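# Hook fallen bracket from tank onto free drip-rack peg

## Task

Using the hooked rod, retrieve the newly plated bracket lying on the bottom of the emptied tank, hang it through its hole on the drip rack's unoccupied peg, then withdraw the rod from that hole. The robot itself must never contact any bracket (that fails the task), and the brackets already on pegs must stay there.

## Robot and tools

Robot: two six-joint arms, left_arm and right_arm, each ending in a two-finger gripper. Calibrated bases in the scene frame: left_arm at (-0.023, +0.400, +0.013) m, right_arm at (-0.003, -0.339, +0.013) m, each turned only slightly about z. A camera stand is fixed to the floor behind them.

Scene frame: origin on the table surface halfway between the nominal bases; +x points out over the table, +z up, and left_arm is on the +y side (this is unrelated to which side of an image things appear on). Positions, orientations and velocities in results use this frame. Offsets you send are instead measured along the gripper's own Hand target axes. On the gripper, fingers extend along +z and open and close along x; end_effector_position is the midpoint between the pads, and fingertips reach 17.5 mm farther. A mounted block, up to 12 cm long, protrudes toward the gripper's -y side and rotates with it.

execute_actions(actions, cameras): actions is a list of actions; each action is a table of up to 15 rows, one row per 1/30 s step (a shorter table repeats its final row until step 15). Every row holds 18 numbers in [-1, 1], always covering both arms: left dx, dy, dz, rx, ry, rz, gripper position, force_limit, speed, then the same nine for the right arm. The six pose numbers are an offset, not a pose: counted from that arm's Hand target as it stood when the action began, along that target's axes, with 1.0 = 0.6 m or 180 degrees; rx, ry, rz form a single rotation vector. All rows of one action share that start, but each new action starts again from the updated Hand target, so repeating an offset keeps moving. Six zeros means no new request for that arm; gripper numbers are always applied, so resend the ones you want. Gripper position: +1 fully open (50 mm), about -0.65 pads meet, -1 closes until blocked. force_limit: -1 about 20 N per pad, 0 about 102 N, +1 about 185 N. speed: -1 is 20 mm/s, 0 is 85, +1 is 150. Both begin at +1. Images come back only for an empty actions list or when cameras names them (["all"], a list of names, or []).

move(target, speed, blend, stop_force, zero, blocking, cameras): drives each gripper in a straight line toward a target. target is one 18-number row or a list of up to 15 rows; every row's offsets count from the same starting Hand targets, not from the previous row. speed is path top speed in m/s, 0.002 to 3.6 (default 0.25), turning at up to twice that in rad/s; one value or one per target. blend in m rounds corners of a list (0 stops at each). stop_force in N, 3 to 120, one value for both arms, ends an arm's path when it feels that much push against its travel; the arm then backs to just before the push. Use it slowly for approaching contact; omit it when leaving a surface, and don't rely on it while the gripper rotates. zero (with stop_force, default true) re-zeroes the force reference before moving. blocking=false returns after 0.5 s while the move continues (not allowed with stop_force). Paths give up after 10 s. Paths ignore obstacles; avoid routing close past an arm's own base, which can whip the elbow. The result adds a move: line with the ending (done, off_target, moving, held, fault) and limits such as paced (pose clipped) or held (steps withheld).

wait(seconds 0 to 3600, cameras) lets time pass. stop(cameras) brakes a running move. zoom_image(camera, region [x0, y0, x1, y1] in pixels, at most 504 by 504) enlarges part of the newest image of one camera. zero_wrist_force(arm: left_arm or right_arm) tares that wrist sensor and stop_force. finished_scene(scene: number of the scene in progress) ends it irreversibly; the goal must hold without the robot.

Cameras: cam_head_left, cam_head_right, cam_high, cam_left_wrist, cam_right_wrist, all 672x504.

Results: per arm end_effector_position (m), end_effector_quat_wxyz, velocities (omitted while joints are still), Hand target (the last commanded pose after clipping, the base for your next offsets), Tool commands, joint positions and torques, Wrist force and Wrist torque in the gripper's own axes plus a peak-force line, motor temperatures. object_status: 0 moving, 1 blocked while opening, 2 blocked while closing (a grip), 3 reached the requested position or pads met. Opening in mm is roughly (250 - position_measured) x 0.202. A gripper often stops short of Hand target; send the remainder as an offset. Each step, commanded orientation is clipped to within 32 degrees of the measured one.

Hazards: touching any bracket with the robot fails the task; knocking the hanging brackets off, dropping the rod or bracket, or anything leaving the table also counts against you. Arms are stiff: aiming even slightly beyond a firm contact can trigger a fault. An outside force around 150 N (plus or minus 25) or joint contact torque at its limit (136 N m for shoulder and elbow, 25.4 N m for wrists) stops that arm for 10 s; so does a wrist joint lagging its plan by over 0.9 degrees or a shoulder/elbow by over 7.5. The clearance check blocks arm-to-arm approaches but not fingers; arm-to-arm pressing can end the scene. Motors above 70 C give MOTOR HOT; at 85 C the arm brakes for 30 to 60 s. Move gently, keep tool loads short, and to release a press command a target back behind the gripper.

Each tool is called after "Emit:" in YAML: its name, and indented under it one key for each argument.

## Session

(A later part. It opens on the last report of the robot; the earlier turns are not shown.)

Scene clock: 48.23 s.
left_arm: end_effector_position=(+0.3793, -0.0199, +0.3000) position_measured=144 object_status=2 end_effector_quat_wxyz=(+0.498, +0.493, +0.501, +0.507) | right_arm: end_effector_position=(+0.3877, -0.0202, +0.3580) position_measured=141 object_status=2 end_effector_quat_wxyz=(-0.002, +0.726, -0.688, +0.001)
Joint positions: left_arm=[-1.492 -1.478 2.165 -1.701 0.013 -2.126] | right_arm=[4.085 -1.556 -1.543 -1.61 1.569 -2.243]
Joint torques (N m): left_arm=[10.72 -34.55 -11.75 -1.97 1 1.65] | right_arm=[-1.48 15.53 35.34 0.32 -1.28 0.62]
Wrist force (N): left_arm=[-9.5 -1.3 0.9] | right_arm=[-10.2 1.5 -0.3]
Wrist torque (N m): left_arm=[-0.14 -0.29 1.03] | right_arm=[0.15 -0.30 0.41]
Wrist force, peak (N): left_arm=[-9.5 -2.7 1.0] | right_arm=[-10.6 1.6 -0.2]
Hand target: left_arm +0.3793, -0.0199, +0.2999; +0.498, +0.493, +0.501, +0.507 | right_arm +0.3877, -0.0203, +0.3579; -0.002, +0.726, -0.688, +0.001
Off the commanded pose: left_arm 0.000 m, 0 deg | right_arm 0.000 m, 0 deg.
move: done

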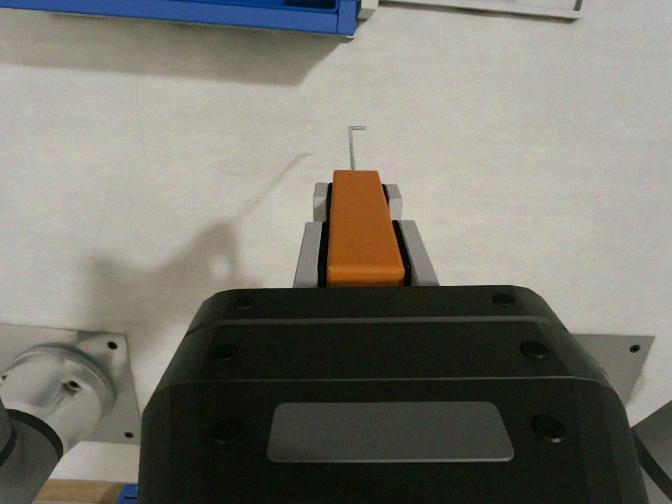

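Emit:
move:
  target: [0, 0, 0, 0, 0, 0, 1, -0.4, -0.7, 0, 0, 0, 0, 0, 0, -1, -0.9, -0.7]

Emit:
move:
  target: [0, 0, -0.15, 0, 0, 0, 1, -0.4, -0.7, 0, 0, 0, 0, 0, 0, -0.98, -0.3, -0.7]
  speed: 0.2
  cameras: ["all"]

Emit:
zoom_image:
  camera: "cam_right_wrist"
  region: [240, 60, 490, 290]

Scene clock: 49.63 s.
left_arm: end_effector_position=(+0.3793, -0.0199, +0.2999) position_measured=3 object_status=3 end_effector_quat_wxyz=(+0.498, +0.493, +0.501, +0.507) | right_arm: end_effector_position=(+0.3877, -0.0203, +0.3579) position_measured=143 object_status=2 end_effector_quat_wxyz=(-0.002, +0.726, -0.688, +0.001)
Joint positions: left_arm=[-1.492 -1.478 2.165 -1.701 0.013 -2.126] | right_arm=[4.085 -1.556 -1.543 -1.61 1.569 -2.243]
Joint torques (N m): left_arm=[10.52 -32.51 -11.37 -4.36 3.08 -2] | right_arm=[-2.32 15.51 17.84 4.74 -2.68 -1.18]
Wrist force (N): left_arm=[1.0 -0.6 -1.0] | right_arm=[0.8 0.0 1.4]
Wrist torque (N m): left_arm=[-0.18 -0.62 0.57] | right_arm=[0.14 -0.14 0.00]
Wrist force, peak (N): left_arm=[-9.7 -2.4 0.8] | right_arm=[-10.3 1.7 -0.3]
Hand target: left_arm +0.3793, -0.0199, +0.2999; +0.498, +0.493, +0.501, +0.507 | right_arm +0.3877, -0.0203, +0.3579; -0.002, +0.726, -0.688, +0.001
Off the commanded pose: left_arm 0.000 m, 0 deg | right_arm 0.000 m, 0 deg.
move: done

Scene clock: 51.27 s.
left_arm: end_effector_position=(+0.2893, -0.0215, +0.2989) position_measured=3 object_status=3 end_effector_quat_wxyz=(+0.498, +0.493, +0.501, +0.507) | right_arm: end_effector_position=(+0.3877, -0.0203, +0.3579) position_measured=144 object_status=2 end_effector_quat_wxyz=(-0.002, +0.726, -0.688, +0.001)
Joint positions: left_arm=[-1.707 -1.394 1.924 -0.476 -0.208 -3.194] | right_arm=[4.085 -1.556 -1.543 -1.61 1.569 -2.243]
Joint torques (N m): left_arm=[9.86 -35.6 -10.71 2.06 1.29 0.04] | right_arm=[5.08 16.65 12.35 4.67 -2.2 -1.11]
Wrist force (N): left_arm=[1.0 -0.2 -0.6] | right_arm=[0.7 -0.1 1.4]
Wrist torque (N m): left_arm=[-0.10 -0.64 0.61] | right_arm=[0.13 -0.12 0.00]
Wrist force, peak (N): left_arm=[1.5 -1.1 -3.5] | right_arm=[0.9 0.1 1.8]
Hand target: left_arm +0.2893, -0.0214, +0.2989; +0.498, +0.493, +0.501, +0.507 | right_arm +0.3877, -0.0203, +0.3579; -0.002, +0.726, -0.688, +0.001
Off the commanded pose: left_arm 0.000 m, 0 deg | right_arm 0.000 m, 0 deg.
move: done

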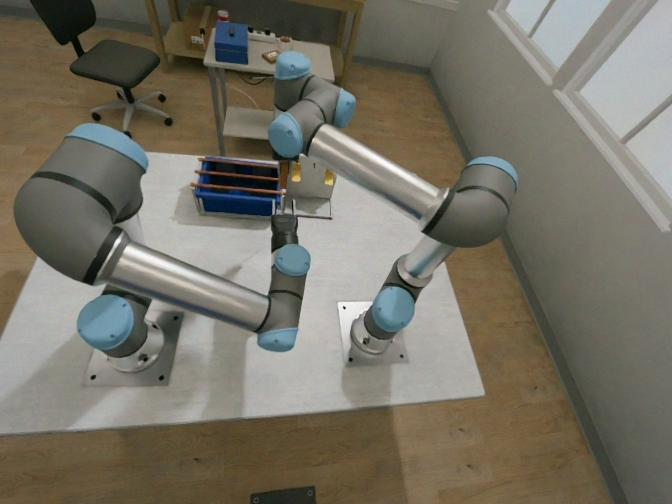

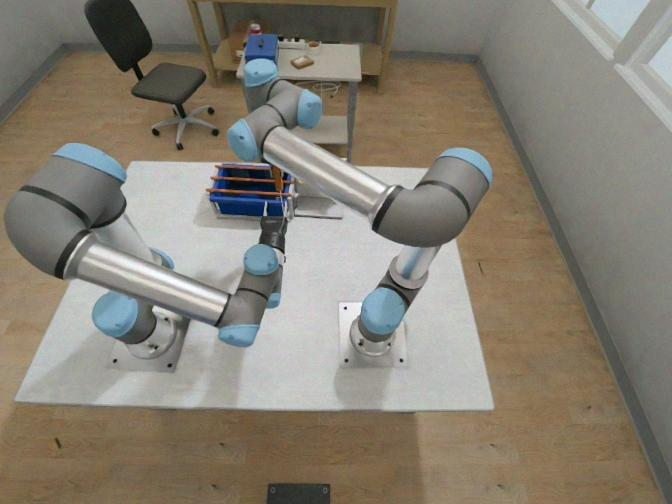

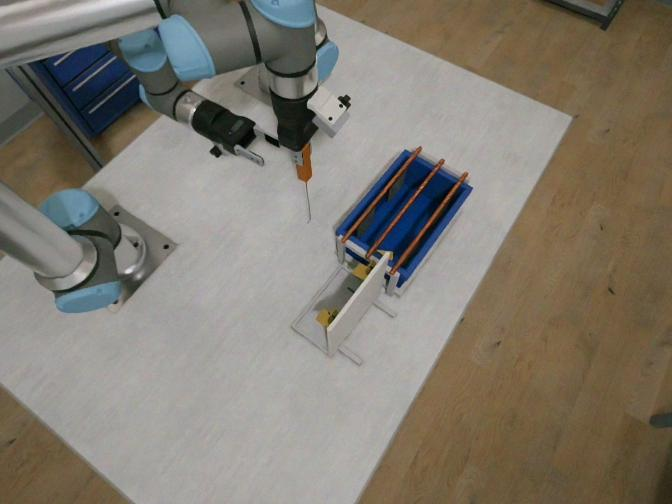

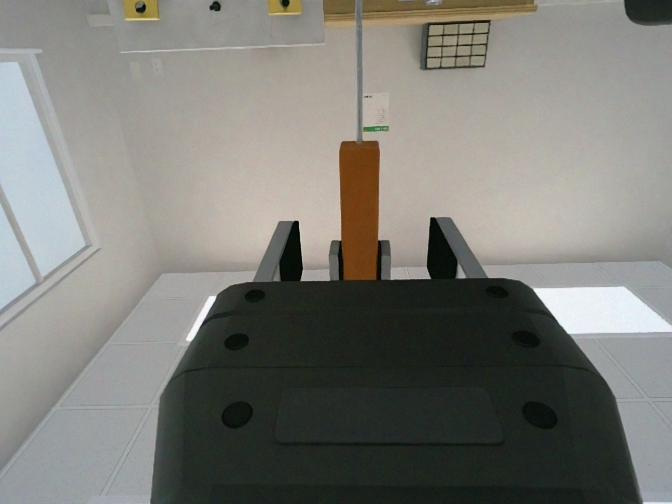

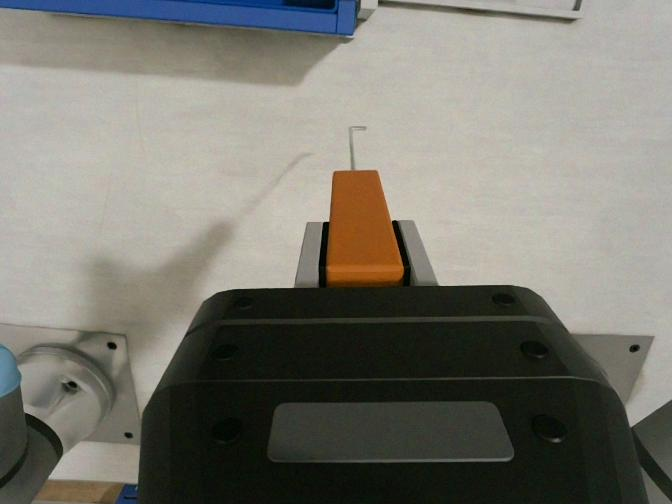

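Scaled by 2.016.

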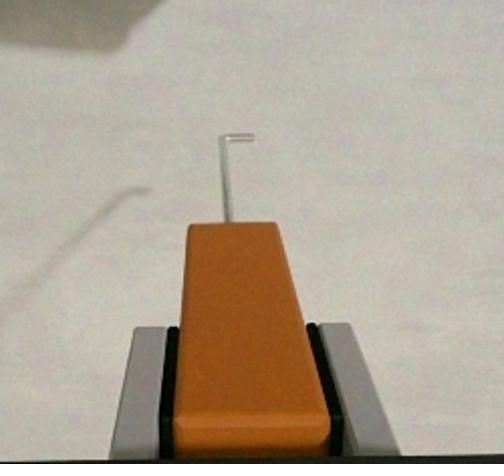

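Emit:
move:
  target:
    - [0.2027, 0.0522, -0.028, 0, 0, 0, 1, -0.4, -0.7, 0, 0, -0.1535, 0, 0, 0, -0.98, -0.3, -0.7]
    - [0.3667, 0.1002, 0.1418, 0.254, 0.1239, -0.3279, 1, -0.4, -0.7, -0.0593, -0.3058, -0.1535, 0, 0, 0.3556, -0.98, -0.3, -0.7]
    - [0.4718, -0.0115, 0.3172, 0.508, 0.2477, -0.6559, 1, -0.4, -0.7, -0.0593, -0.3058, -0.1535, 0, 0, 0.3556, -0.98, -0.3, -0.7]
  speed: [0.25, 0.4, 0.4]
  blend: [0.03, 0.03, 0]
  cameras: ["all"]

Emit:
zoom_image:
  camera: "cam_right_wrist"
  region: [200, 30, 500, 290]

Emit:
zoom_image:
  camera: "cam_left_wrist"
  region: [200, 20, 520, 290]

Scene clock: 60.67 s.
left_arm: end_effector_position=(+0.4749, +0.2649, +0.2944) position_measured=3 object_status=3 end_effector_quat_wxyz=(+0.057, -0.124, +0.901, -0.413) | right_arm: end_effector_position=(+0.5687, +0.0251, +0.4506) position_measured=144 object_status=2 end_effector_quat_wxyz=(+0.002, -0.251, +0.968, +0.000)
Joint positions: left_arm=[-0.126 -1.59 2.073 -2.525 -2.319 -2.214] | right_arm=[3.898 -2.08 -0.632 -1.997 1.57 -1.313]
Joint torques (N m): left_arm=[0.32 -16.49 -14.88 -2.73 -3.11 2.23] | right_arm=[7.15 34.48 35.91 2.66 2.29 1.51]
Wrist force (N): left_arm=[1.7 -1.1 0.4] | right_arm=[0.5 -0.2 1.4]
Wrist torque (N m): left_arm=[-0.31 -0.35 -0.24] | right_arm=[0.13 -0.09 -0.03]
Wrist force, peak (N): left_arm=[3.1 -1.0 -1.4] | right_arm=[0.7 0.0 3.9]
Hand target: left_arm +0.4748, +0.2649, +0.2943; +0.057, -0.124, +0.901, -0.413 | right_arm +0.5687, +0.0251, +0.4507; +0.002, -0.251, +0.968, +0.000
Off the commanded pose: left_arm 0.000 m, 0 deg | right_arm 0.000 m, 0 deg.
move: done

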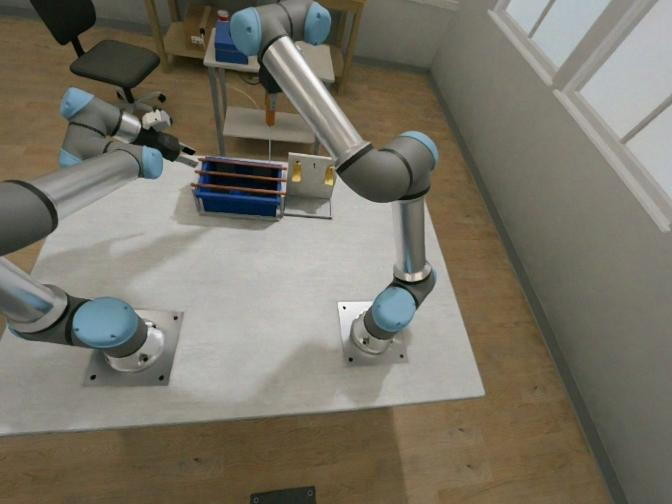

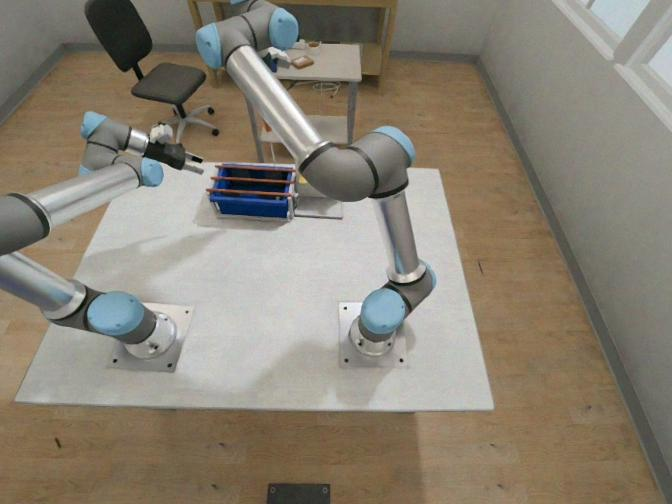

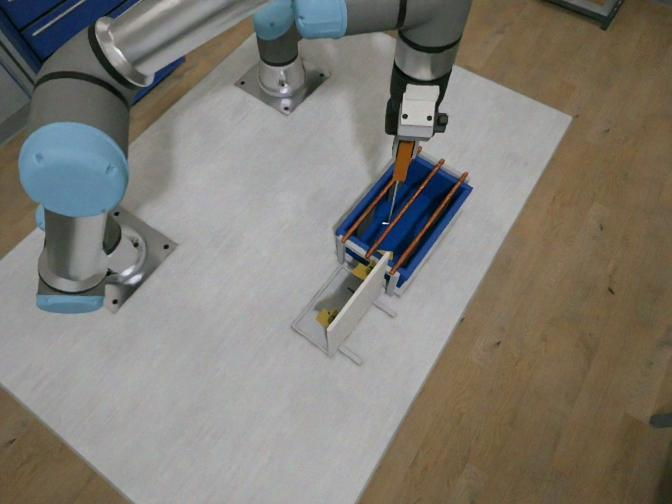

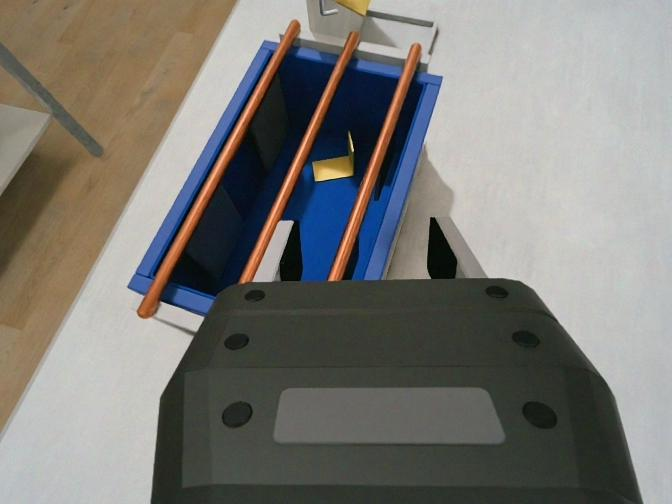

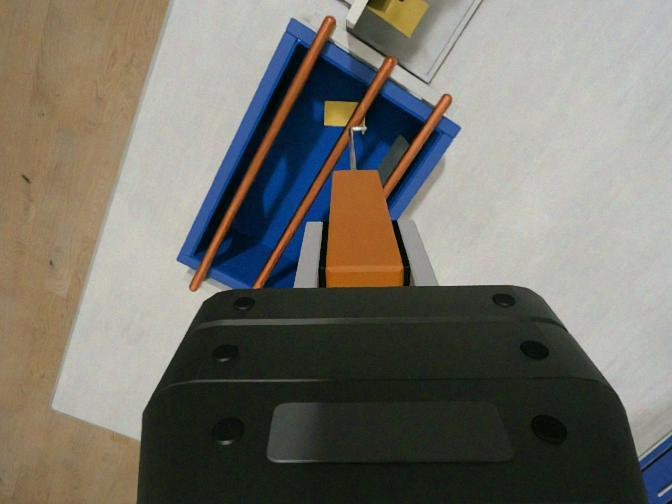

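Scaled by 1.680.

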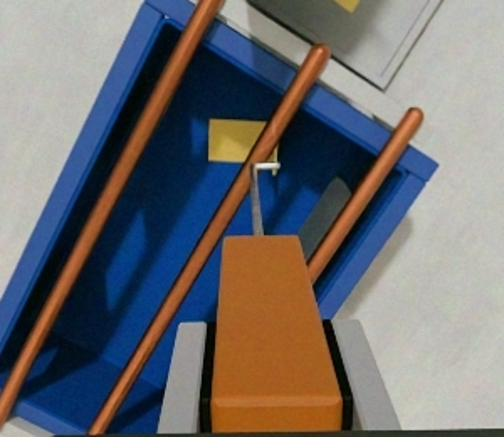

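Scaled by 1.575.

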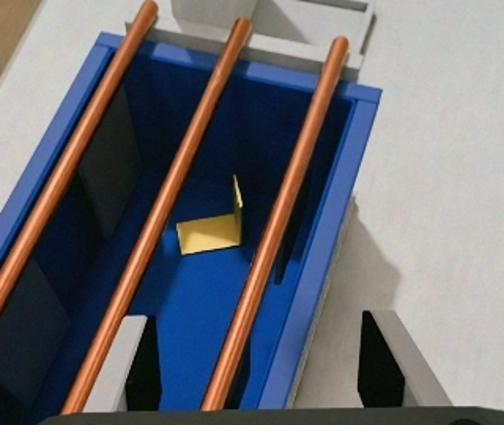

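Emit:
zoom_image:
  camera: "cam_left_wrist"
  region: [300, 110, 380, 190]

Emit:
zoom_image:
  camera: "cam_right_wrist"
  region: [310, 80, 400, 170]

Scaled by 6.300.

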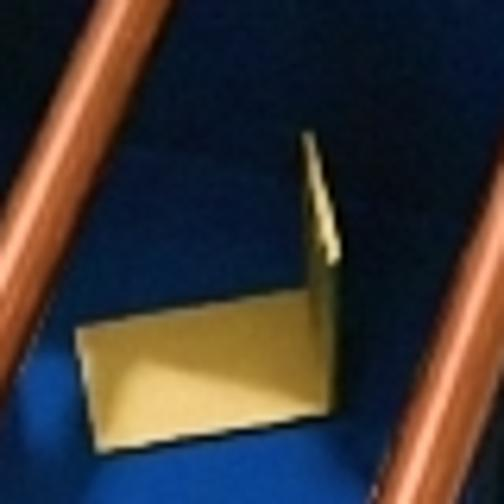

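Scaled by 5.600.

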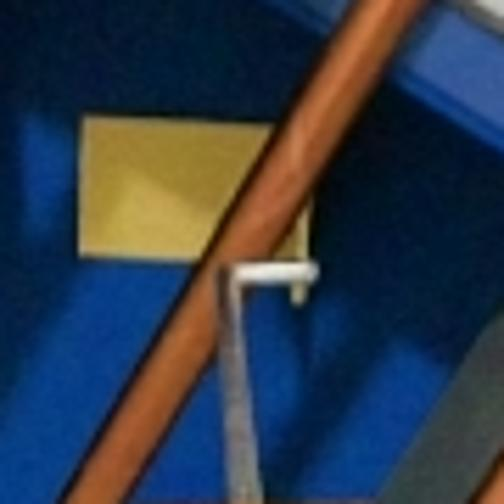

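Emit:
move:
  target: [0, 0, 0, 0, 0, 0, 1, -0.4, -0.7, 0.0263, 0.0162, 0, 0, 0, 0.0117, -0.98, -0.3, -0.7]
  speed: 0.1
  cameras: ["cam_left_wrist", "cam_right_wrist"]

Emit:
zoom_image:
  camera: "cam_right_wrist"
  region: [310, 80, 400, 170]

Emit:
zoom_image:
  camera: "cam_left_wrist"
  region: [280, 0, 460, 180]

Scene clock: 68.43 s.
left_arm: end_effector_position=(+0.4748, +0.2649, +0.2943) position_measured=3 object_status=3 end_effector_quat_wxyz=(+0.057, -0.124, +0.901, -0.413) | right_arm: end_effector_position=(+0.5502, +0.0260, +0.4506) position_measured=144 object_status=2 end_effector_quat_wxyz=(+0.002, -0.234, +0.972, +0.000)
Joint positions: left_arm=[-0.126 -1.59 2.073 -2.525 -2.319 -2.214] | right_arm=[3.919 -2.027 -0.715 -1.967 1.569 -1.256]
Joint torques (N m): left_arm=[10.49 -13.67 -15.82 -4.76 -2.62 -1.83] | right_arm=[-1.63 47.94 24.35 1.67 -2.44 1.71]
Wrist force (N): left_arm=[1.4 -1.0 0.3] | right_arm=[0.5 -0.1 1.4]
Wrist torque (N m): left_arm=[-0.29 -0.31 -0.24] | right_arm=[0.13 -0.09 0.01]
Wrist force, peak (N): left_arm=[1.9 -1.3 0.2] | right_arm=[1.9 1.0 1.5]
Hand target: left_arm +0.4748, +0.2649, +0.2943; +0.057, -0.124, +0.901, -0.413 | right_arm +0.5502, +0.0259, +0.4506; +0.002, -0.234, +0.972, +0.000
Off the commanded pose: left_arm 0.000 m, 0 deg | right_arm 0.000 m, 0 deg.
move: done

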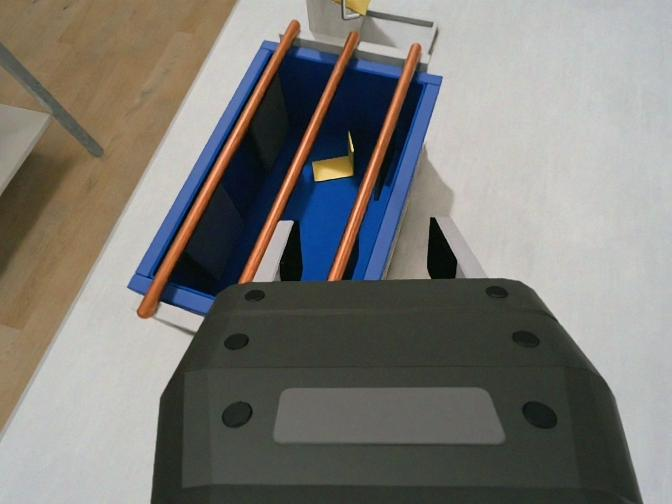

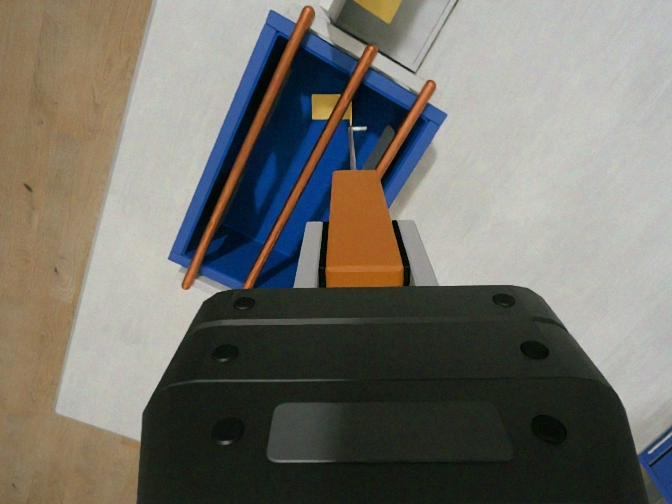

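Scaled by 5.600.

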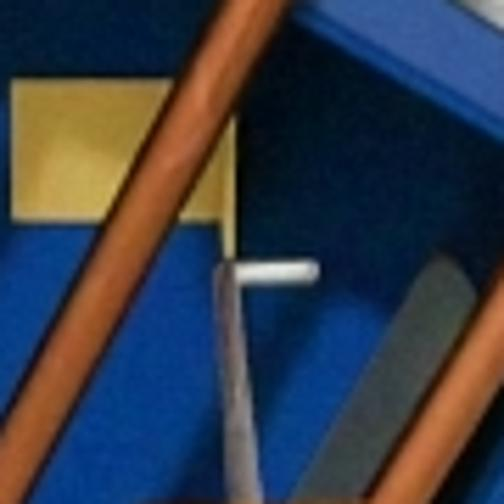

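Scaled by 2.800.

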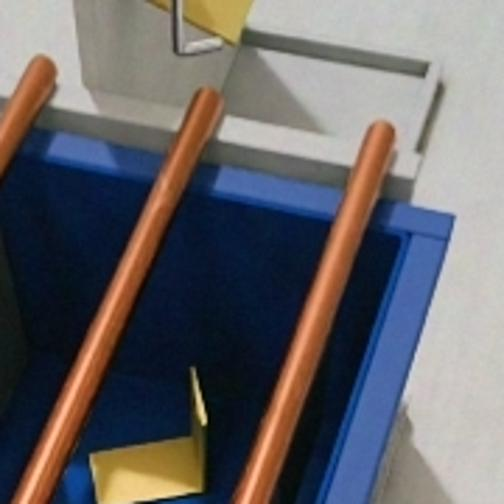

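Emit:
move:
  target: [0, 0, 0, 0, 0, 0, 1, -0.4, -0.7, 0, 0, 0.1518, 0, 0, 0, -0.98, -0.3, -0.7]
  speed: 0.12
  stop_force: 10
  cameras: ["cam_left_wrist", "cam_right_wrist"]

Emit:
zoom_image:
  camera: "cam_right_wrist"
  region: [310, 80, 400, 170]

Emit:
zoom_image:
  camera: "cam_left_wrist"
  region: [290, 70, 400, 180]

Scene clock: 71.43 s.
left_arm: end_effector_position=(+0.4748, +0.2649, +0.2943) position_measured=3 object_status=3 end_effector_quat_wxyz=(+0.057, -0.124, +0.901, -0.413) | right_arm: end_effector_position=(+0.5505, +0.0260, +0.3596) position_measured=144 object_status=2 end_effector_quat_wxyz=(+0.002, -0.234, +0.972, +0.000)
Joint positions: left_arm=[-0.126 -1.59 2.073 -2.525 -2.319 -2.214] | right_arm=[3.918 -1.956 -1.059 -1.694 1.569 -1.256]
Joint torques (N m): left_arm=[8.35 -15.48 -18.78 -2.29 -1.39 -0.6] | right_arm=[3.02 31.47 14.14 4.63 -2.52 1.18]
Wrist force (N): left_arm=[1.7 -1.1 0.4] | right_arm=[0.5 0.2 1.4]
Wrist torque (N m): left_arm=[-0.29 -0.35 -0.24] | right_arm=[0.16 -0.10 0.00]
Wrist force, peak (N): left_arm=[1.8 -1.3 0.6] | right_arm=[0.4 -0.2 3.2]
Hand target: left_arm +0.4748, +0.2649, +0.2943; +0.057, -0.124, +0.901, -0.413 | right_arm +0.5505, +0.0260, +0.3595; +0.002, -0.234, +0.972, +0.000
Off the commanded pose: left_arm 0.000 m, 0 deg | right_arm 0.000 m, 0 deg.
move: done

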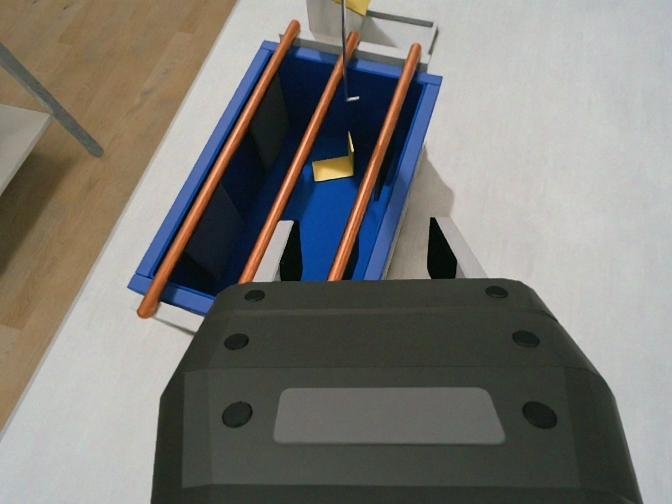

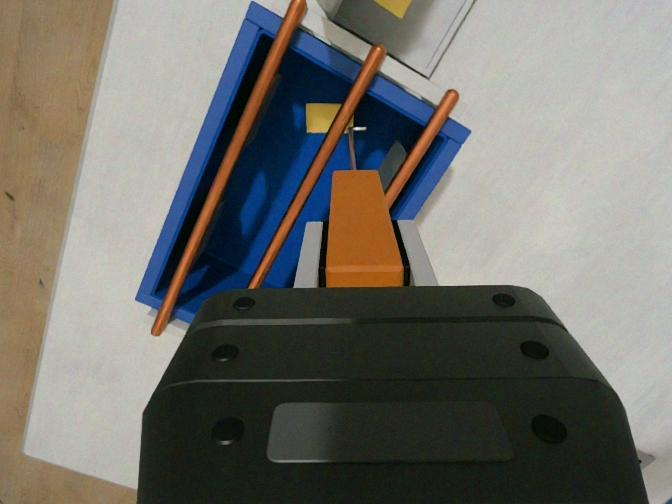

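Scaled by 5.600.

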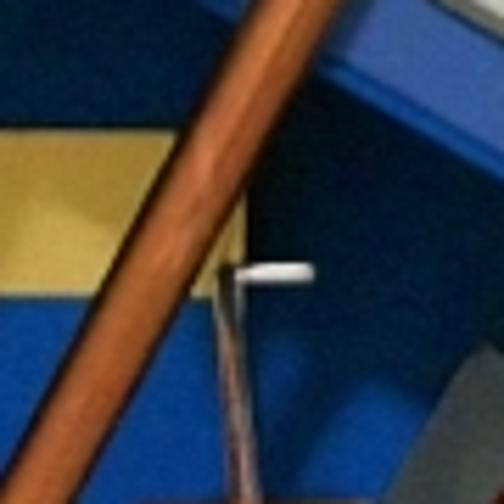

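Scaled by 4.582.

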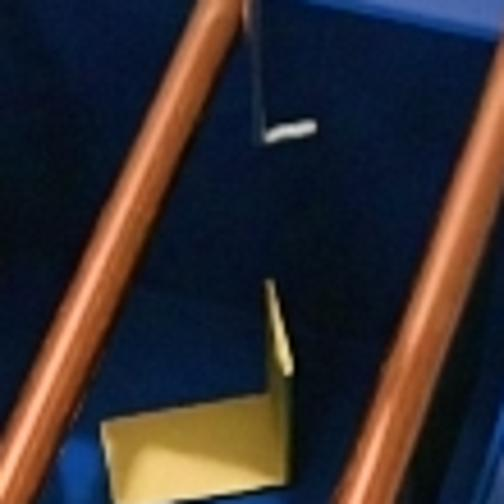

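Emit:
zoom_image:
  camera: "cam_right_wrist"
  region: [330, 100, 375, 145]

Emit:
zoom_image:
  camera: "cam_left_wrist"
  region: [320, 85, 370, 135]

Scaled by 11.200.

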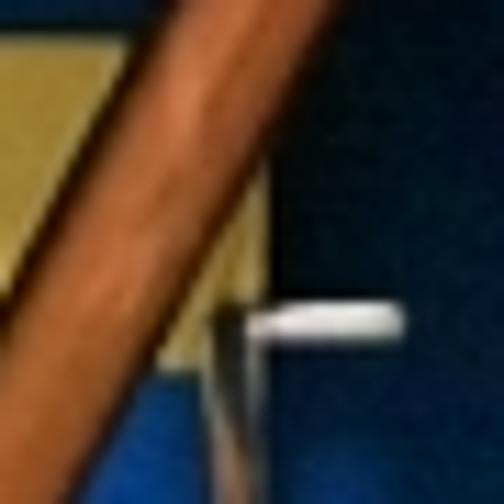

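Scaled by 10.080.

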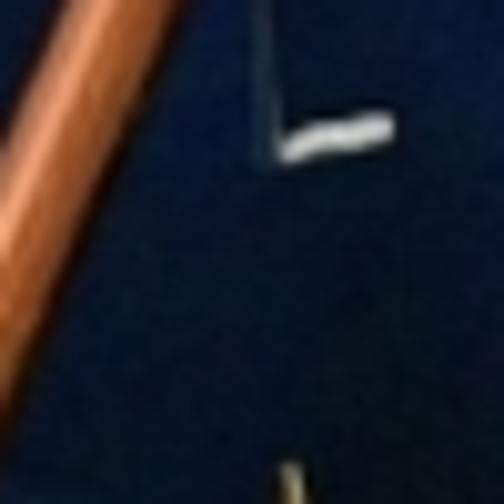

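Emit:
move:
  target: [-0.141, -0.0547, 0.1248, 0, 0.1271, 0.1096, 1, -0.4, -0.7, 0, 0, 0, 0, 0, 0, -0.98, -0.3, -0.7]
  speed: 0.2
  cameras: ["cam_left_wrist"]

Emit:
zoom_image:
  camera: "cam_left_wrist"
  region: [280, 60, 420, 200]

Scene clock: 77.80 s.
left_arm: end_effector_position=(+0.5774, +0.2125, +0.2702) position_measured=3 object_status=3 end_effector_quat_wxyz=(-0.053, +0.115, +0.902, -0.413) end_effector_velocity=(+0.000, +0.001, +0.000) end_effector_angular_velocity=(+0.001, +0.004, +0.001) | right_arm: end_effector_position=(+0.5505, +0.0260, +0.3595) position_measured=144 object_status=2 end_effector_quat_wxyz=(+0.002, -0.234, +0.972, +0.000)
Joint positions: left_arm=[-0.147 -1.175 1.492 -1.828 -2.429 -1.493] | right_arm=[3.918 -1.956 -1.059 -1.694 1.569 -1.256]
Joint velocities: left_arm=[0.001 0 -0.002 0.005 0 0] | right_arm=[within noise]
Joint torques (N m): left_arm=[11.49 -35.56 -33.11 -1.76 -2.63 1.57] | right_arm=[5.84 31.87 12.51 4.51 -2.51 1.31]
Wrist force (N): left_arm=[1.2 -1.2 0.1] | right_arm=[0.7 -0.2 1.6]
Wrist torque (N m): left_arm=[-0.33 -0.29 -0.08] | right_arm=[0.10 -0.13 -0.01]
Wrist force, peak (N): left_arm=[3.0 -0.6 -0.3] | right_arm=[0.7 -0.2 1.6]
Hand target: left_arm +0.5774, +0.2125, +0.2703; -0.053, +0.115, +0.902, -0.413 | right_arm +0.5505, +0.0260, +0.3595; +0.002, -0.234, +0.972, +0.000
Off the commanded pose: left_arm 0.000 m, 0 deg | right_arm 0.000 m, 0 deg.
move: done

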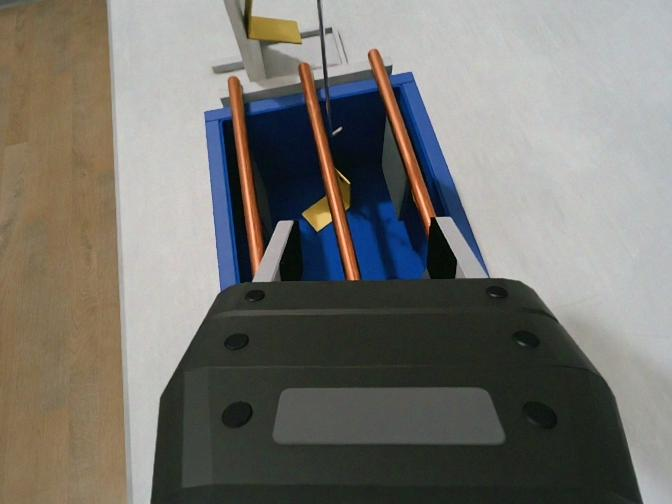

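Scaled by 3.600.

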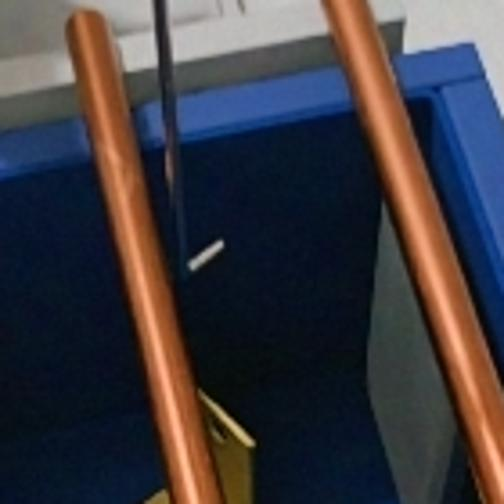

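Emit:
zoom_image:
  camera: "cam_left_wrist"
  region: [300, 160, 370, 240]

Scaled by 6.300.

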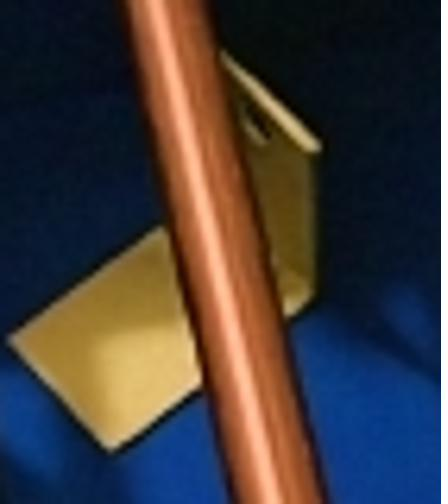

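Emit:
move:
  target: [0.0565, -0.0096, 0.0111, 0, 0, 0, 1, -0.4, -0.7, 0, 0, 0, 0, 0, 0, -0.98, -0.3, -0.7]
  speed: 0.2
  cameras: ["cam_left_wrist"]

Emit:
zoom_image:
  camera: "cam_left_wrist"
  region: [270, 90, 400, 220]

Scene clock: 79.03 s.
left_arm: end_effector_position=(+0.5425, +0.2124, +0.2703) position_measured=3 object_status=3 end_effector_quat_wxyz=(-0.053, +0.115, +0.902, -0.413) | right_arm: end_effector_position=(+0.5505, +0.0260, +0.3595) position_measured=144 object_status=2 end_effector_quat_wxyz=(+0.002, -0.234, +0.972, +0.000)
Joint positions: left_arm=[-0.159 -1.254 1.605 -1.877 -2.429 -1.511] | right_arm=[3.918 -1.956 -1.059 -1.694 1.569 -1.256]
Joint torques (N m): left_arm=[11.2 -49.45 -15.83 -2.94 -1.66 2.99] | right_arm=[7.06 32.44 12.29 4.62 -2.41 1.41]
Wrist force (N): left_arm=[1.7 -1.3 0.3] | right_arm=[0.4 0.0 1.4]
Wrist torque (N m): left_arm=[-0.33 -0.35 -0.15] | right_arm=[0.13 -0.09 -0.01]
Wrist force, peak (N): left_arm=[4.1 -1.6 0.8] | right_arm=[0.6 -0.3 1.6]
Hand target: left_arm +0.5424, +0.2125, +0.2703; -0.053, +0.115, +0.902, -0.413 | right_arm +0.5505, +0.0260, +0.3595; +0.002, -0.234, +0.972, +0.000
Off the commanded pose: left_arm 0.000 m, 0 deg | right_arm 0.000 m, 0 deg.
move: done

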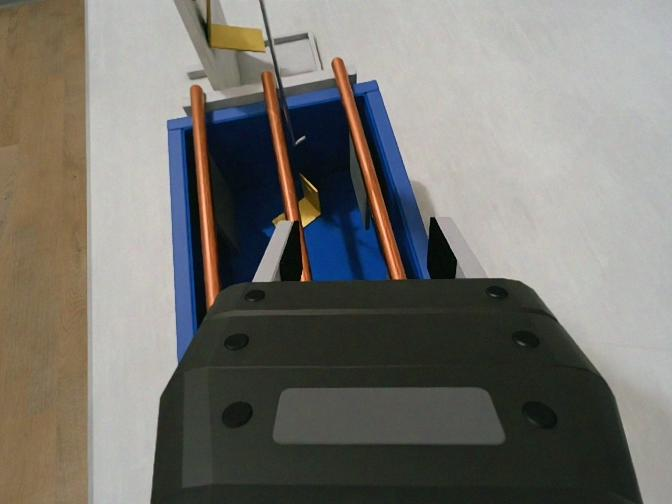

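Scaled by 3.877.

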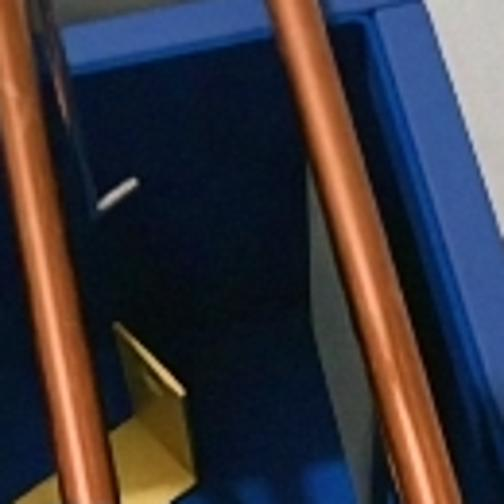

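Emit:
zoom_image:
  camera: "cam_left_wrist"
  region: [285, 130, 335, 220]

Scaled by 5.600.

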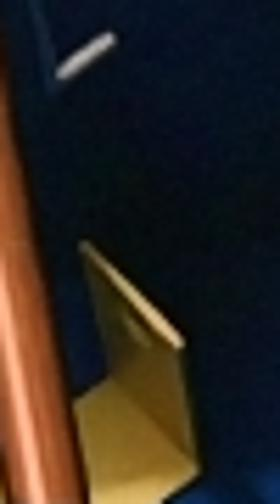

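Emit:
move:
  target: [0, 0, 0, 0, 0, 0, 1, -0.4, -0.7, 0.0485, 0.01, 0.0715, 0, -0.0556, 0, -0.98, -0.3, -0.7]
  speed: 0.07
  cameras: ["cam_left_wrist", "cam_right_wrist"]

Emit:
zoom_image:
  camera: "cam_right_wrist"
  region: [310, 80, 400, 170]

Emit:
zoom_image:
  camera: "cam_left_wrist"
  region: [265, 130, 345, 220]

Scene clock: 86.93 s.
left_arm: end_effector_position=(+0.5424, +0.2125, +0.2703) position_measured=3 object_status=3 end_effector_quat_wxyz=(-0.053, +0.115, +0.902, -0.413) | right_arm: end_effector_position=(+0.5219, +0.0182, +0.3166) position_measured=144 object_status=2 end_effector_quat_wxyz=(+0.086, -0.233, +0.968, +0.021)
Joint positions: left_arm=[-0.159 -1.254 1.606 -1.877 -2.429 -1.511] | right_arm=[3.968 -1.773 -1.462 -1.311 1.507 -1.212]
Joint torques (N m): left_arm=[11.24 -48.33 -15.45 -4.73 -0.42 2.58] | right_arm=[-7.3 27.47 30.49 4.28 2.21 -1.3]
Wrist force (N): left_arm=[1.6 -1.0 0.3] | right_arm=[1.2 -0.3 1.7]
Wrist torque (N m): left_arm=[-0.30 -0.35 -0.17] | right_arm=[0.09 -0.11 -0.08]
Wrist force, peak (N): left_arm=[1.9 -1.5 0.3] | right_arm=[2.0 -0.3 2.1]
Hand target: left_arm +0.5424, +0.2125, +0.2703; -0.053, +0.115, +0.902, -0.413 | right_arm +0.5219, +0.0182, +0.3165; +0.087, -0.233, +0.968, +0.021
Off the commanded pose: left_arm 0.000 m, 0 deg | right_arm 0.000 m, 0 deg.
move: done

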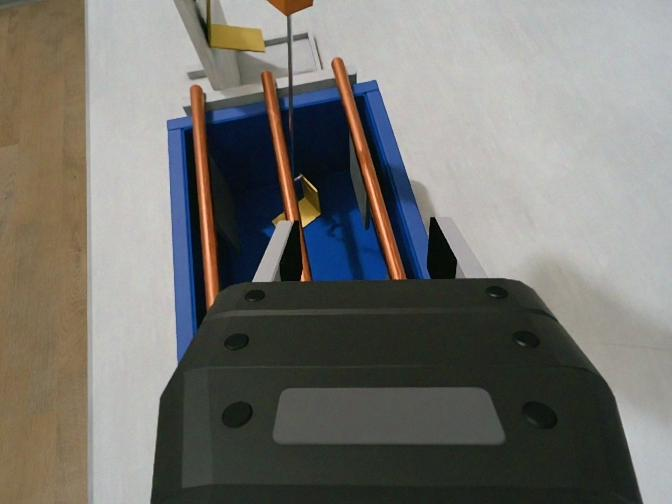

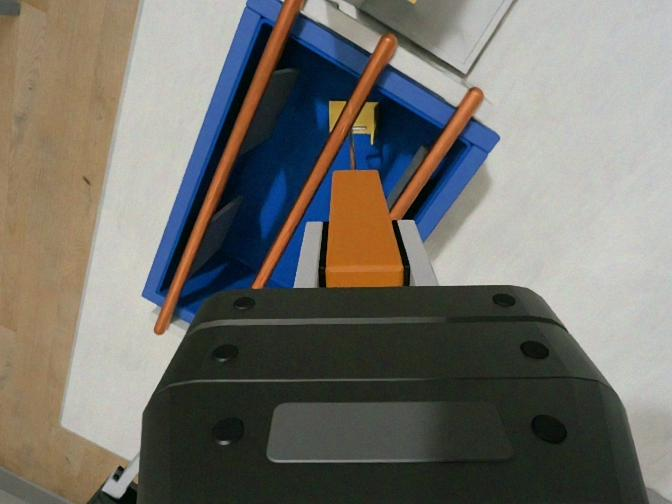

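Scaled by 5.600.

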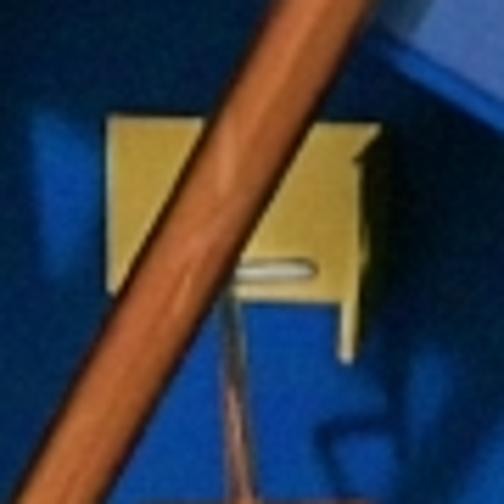

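Scaled by 5.600.

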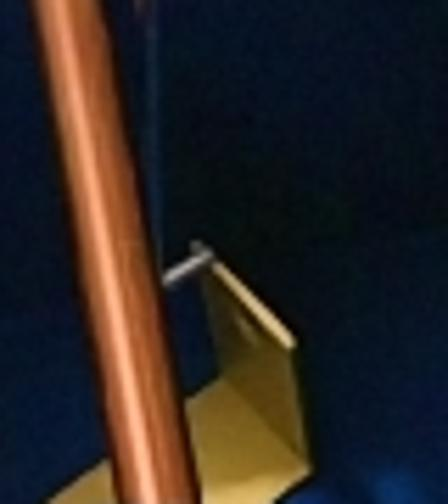

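Emit:
move:
  target: [0, 0, 0, 0, 0, 0, 1, -0.4, -0.7, 0.0065, 0.0033, 0.0369, 0, 0, 0, -0.98, -0.3, -0.7]
  speed: 0.06
  cameras: ["cam_left_wrist", "cam_right_wrist"]

Emit:
zoom_image:
  camera: "cam_right_wrist"
  region: [320, 90, 390, 160]

Emit:
zoom_image:
  camera: "cam_left_wrist"
  region: [285, 155, 335, 220]

Scene clock: 90.20 s.
left_arm: end_effector_position=(+0.5424, +0.2125, +0.2703) position_measured=3 object_status=3 end_effector_quat_wxyz=(-0.053, +0.115, +0.902, -0.413) | right_arm: end_effector_position=(+0.5211, +0.0200, +0.2939) position_measured=144 object_status=2 end_effector_quat_wxyz=(+0.086, -0.233, +0.969, +0.021)
Joint positions: left_arm=[-0.159 -1.254 1.606 -1.877 -2.429 -1.511] | right_arm=[3.971 -1.78 -1.511 -1.255 1.507 -1.209]
Joint torques (N m): left_arm=[11.58 -48.24 -15.5 -4.65 -0.52 2.21] | right_arm=[-0.04 41.71 40.27 1.79 -2.7 0.07]
Wrist force (N): left_arm=[1.3 -1.1 0.2] | right_arm=[1.0 -0.2 1.4]
Wrist torque (N m): left_arm=[-0.31 -0.30 -0.16] | right_arm=[0.11 -0.08 -0.11]
Wrist force, peak (N): left_arm=[1.9 -1.5 0.4] | right_arm=[1.3 -0.1 2.5]
Hand target: left_arm +0.5424, +0.2125, +0.2703; -0.053, +0.115, +0.902, -0.413 | right_arm +0.5211, +0.0200, +0.2940; +0.087, -0.233, +0.968, +0.021
Off the commanded pose: left_arm 0.000 m, 0 deg | right_arm 0.000 m, 0 deg.
move: done

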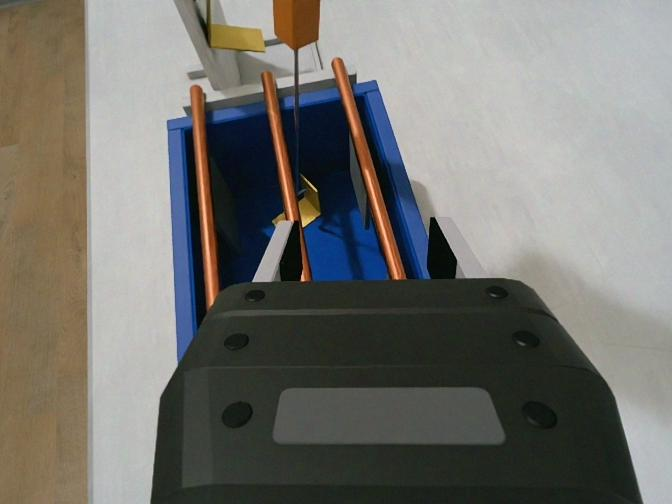

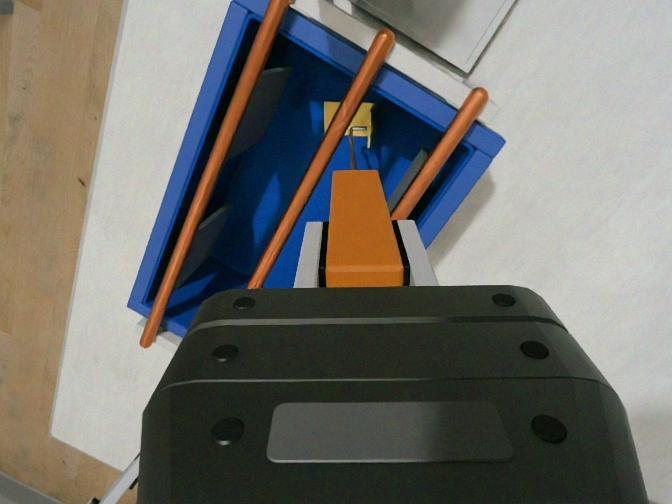

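Scaled by 7.200.

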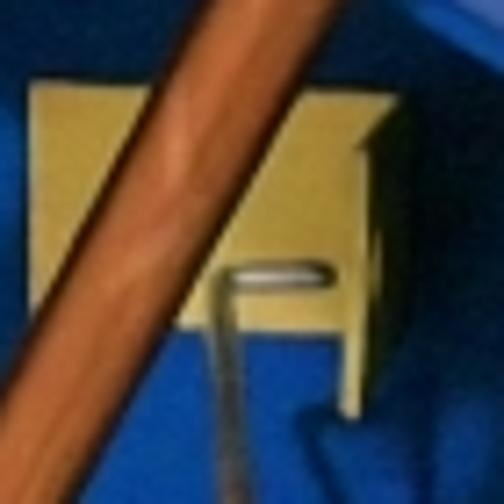

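Scaled by 7.754.

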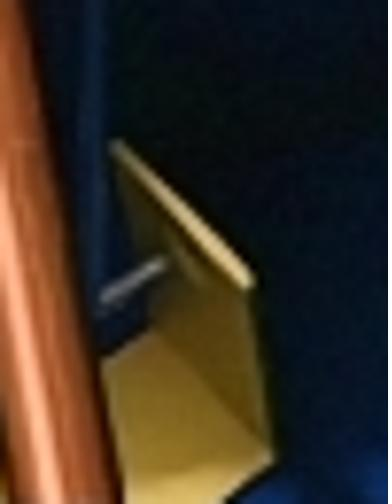

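Emit:
zoom_image:
  camera: "cam_left_wrist"
  region: [294, 168, 324, 198]

Emit:
zoom_image:
  camera: "cam_right_wrist"
  region: [346, 100, 386, 150]

Scaled by 16.800.

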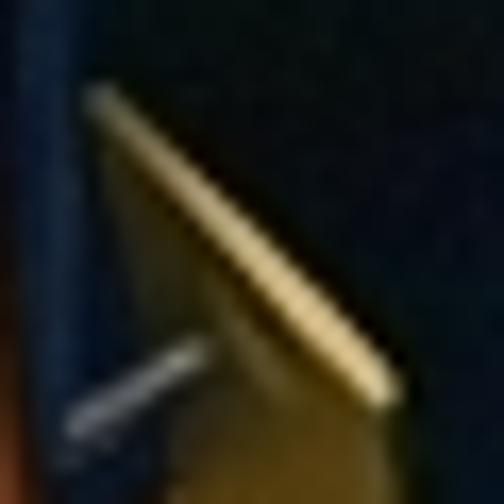

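Scaled by 10.080.

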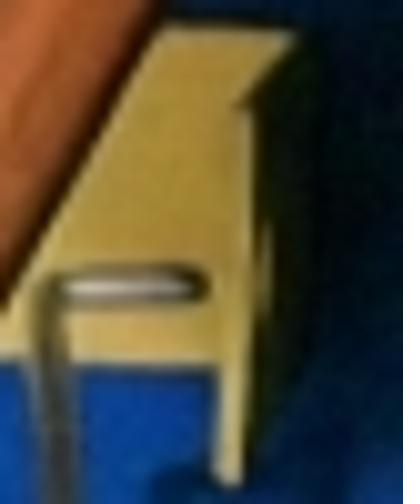

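Emit:
move:
  target: [0, 0, 0, 0, 0, 0, 1, -0.4, -0.7, 0.0147, 0, 0.0005, 0, 0, 0, -0.98, -0.3, -0.7]
  speed: 0.03
  stop_force: 5
  cameras: ["cam_left_wrist", "cam_right_wrist"]

Emit:
zoom_image:
  camera: "cam_left_wrist"
  region: [285, 160, 335, 220]

Emit:
zoom_image:
  camera: "cam_right_wrist"
  region: [326, 90, 386, 150]

Scene clock: 94.63 s.
left_arm: end_effector_position=(+0.5424, +0.2125, +0.2703) position_measured=3 object_status=3 end_effector_quat_wxyz=(-0.053, +0.115, +0.902, -0.413) | right_arm: end_effector_position=(+0.5134, +0.0161, +0.2922) position_measured=144 object_status=2 end_effector_quat_wxyz=(+0.087, -0.233, +0.968, +0.021)
Joint positions: left_arm=[-0.159 -1.254 1.606 -1.877 -2.429 -1.511] | right_arm=[3.977 -1.76 -1.539 -1.246 1.506 -1.203]
Joint torques (N m): left_arm=[10.96 -47.96 -15.8 -4.61 -0.62 1.73] | right_arm=[-7.05 23.36 41 2.35 -1.44 -1.31]
Wrist force (N): left_arm=[1.5 -1.4 0.6] | right_arm=[1.1 -0.2 1.4]
Wrist torque (N m): left_arm=[-0.34 -0.33 -0.17] | right_arm=[0.11 -0.09 -0.10]
Wrist force, peak (N): left_arm=[1.9 -1.4 0.2] | right_arm=[1.2 -0.4 1.8]
Hand target: left_arm +0.5424, +0.2125, +0.2703; -0.053, +0.115, +0.902, -0.413 | right_arm +0.5134, +0.0161, +0.2922; +0.087, -0.233, +0.968, +0.021
Off the commanded pose: left_arm 0.000 m, 0 deg | right_arm 0.000 m, 0 deg.
move: done

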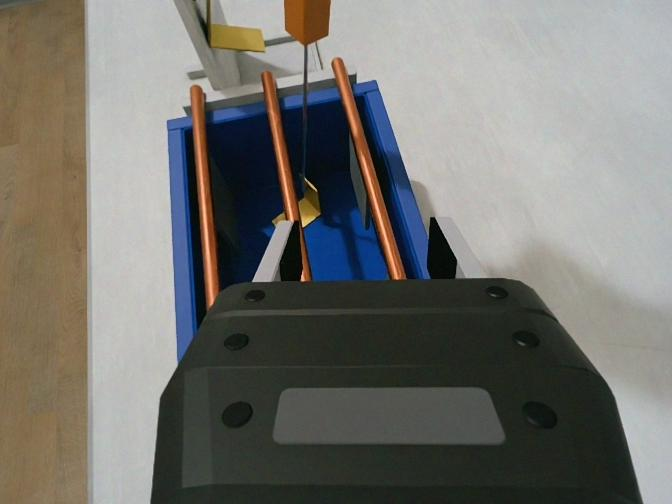

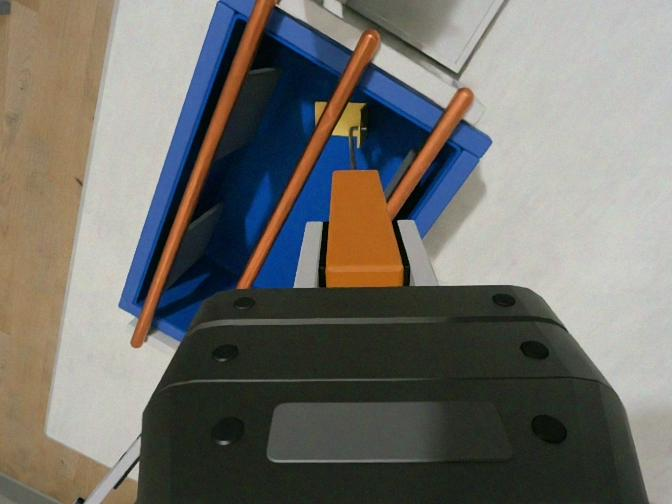

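Scaled by 8.400.

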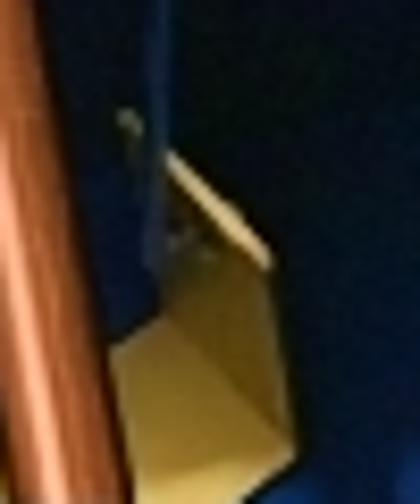

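Scaled by 8.400.

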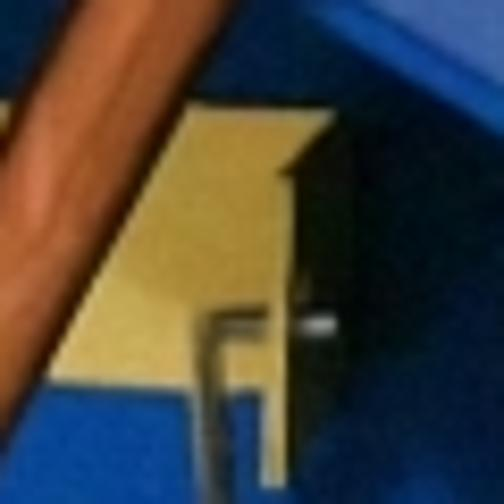

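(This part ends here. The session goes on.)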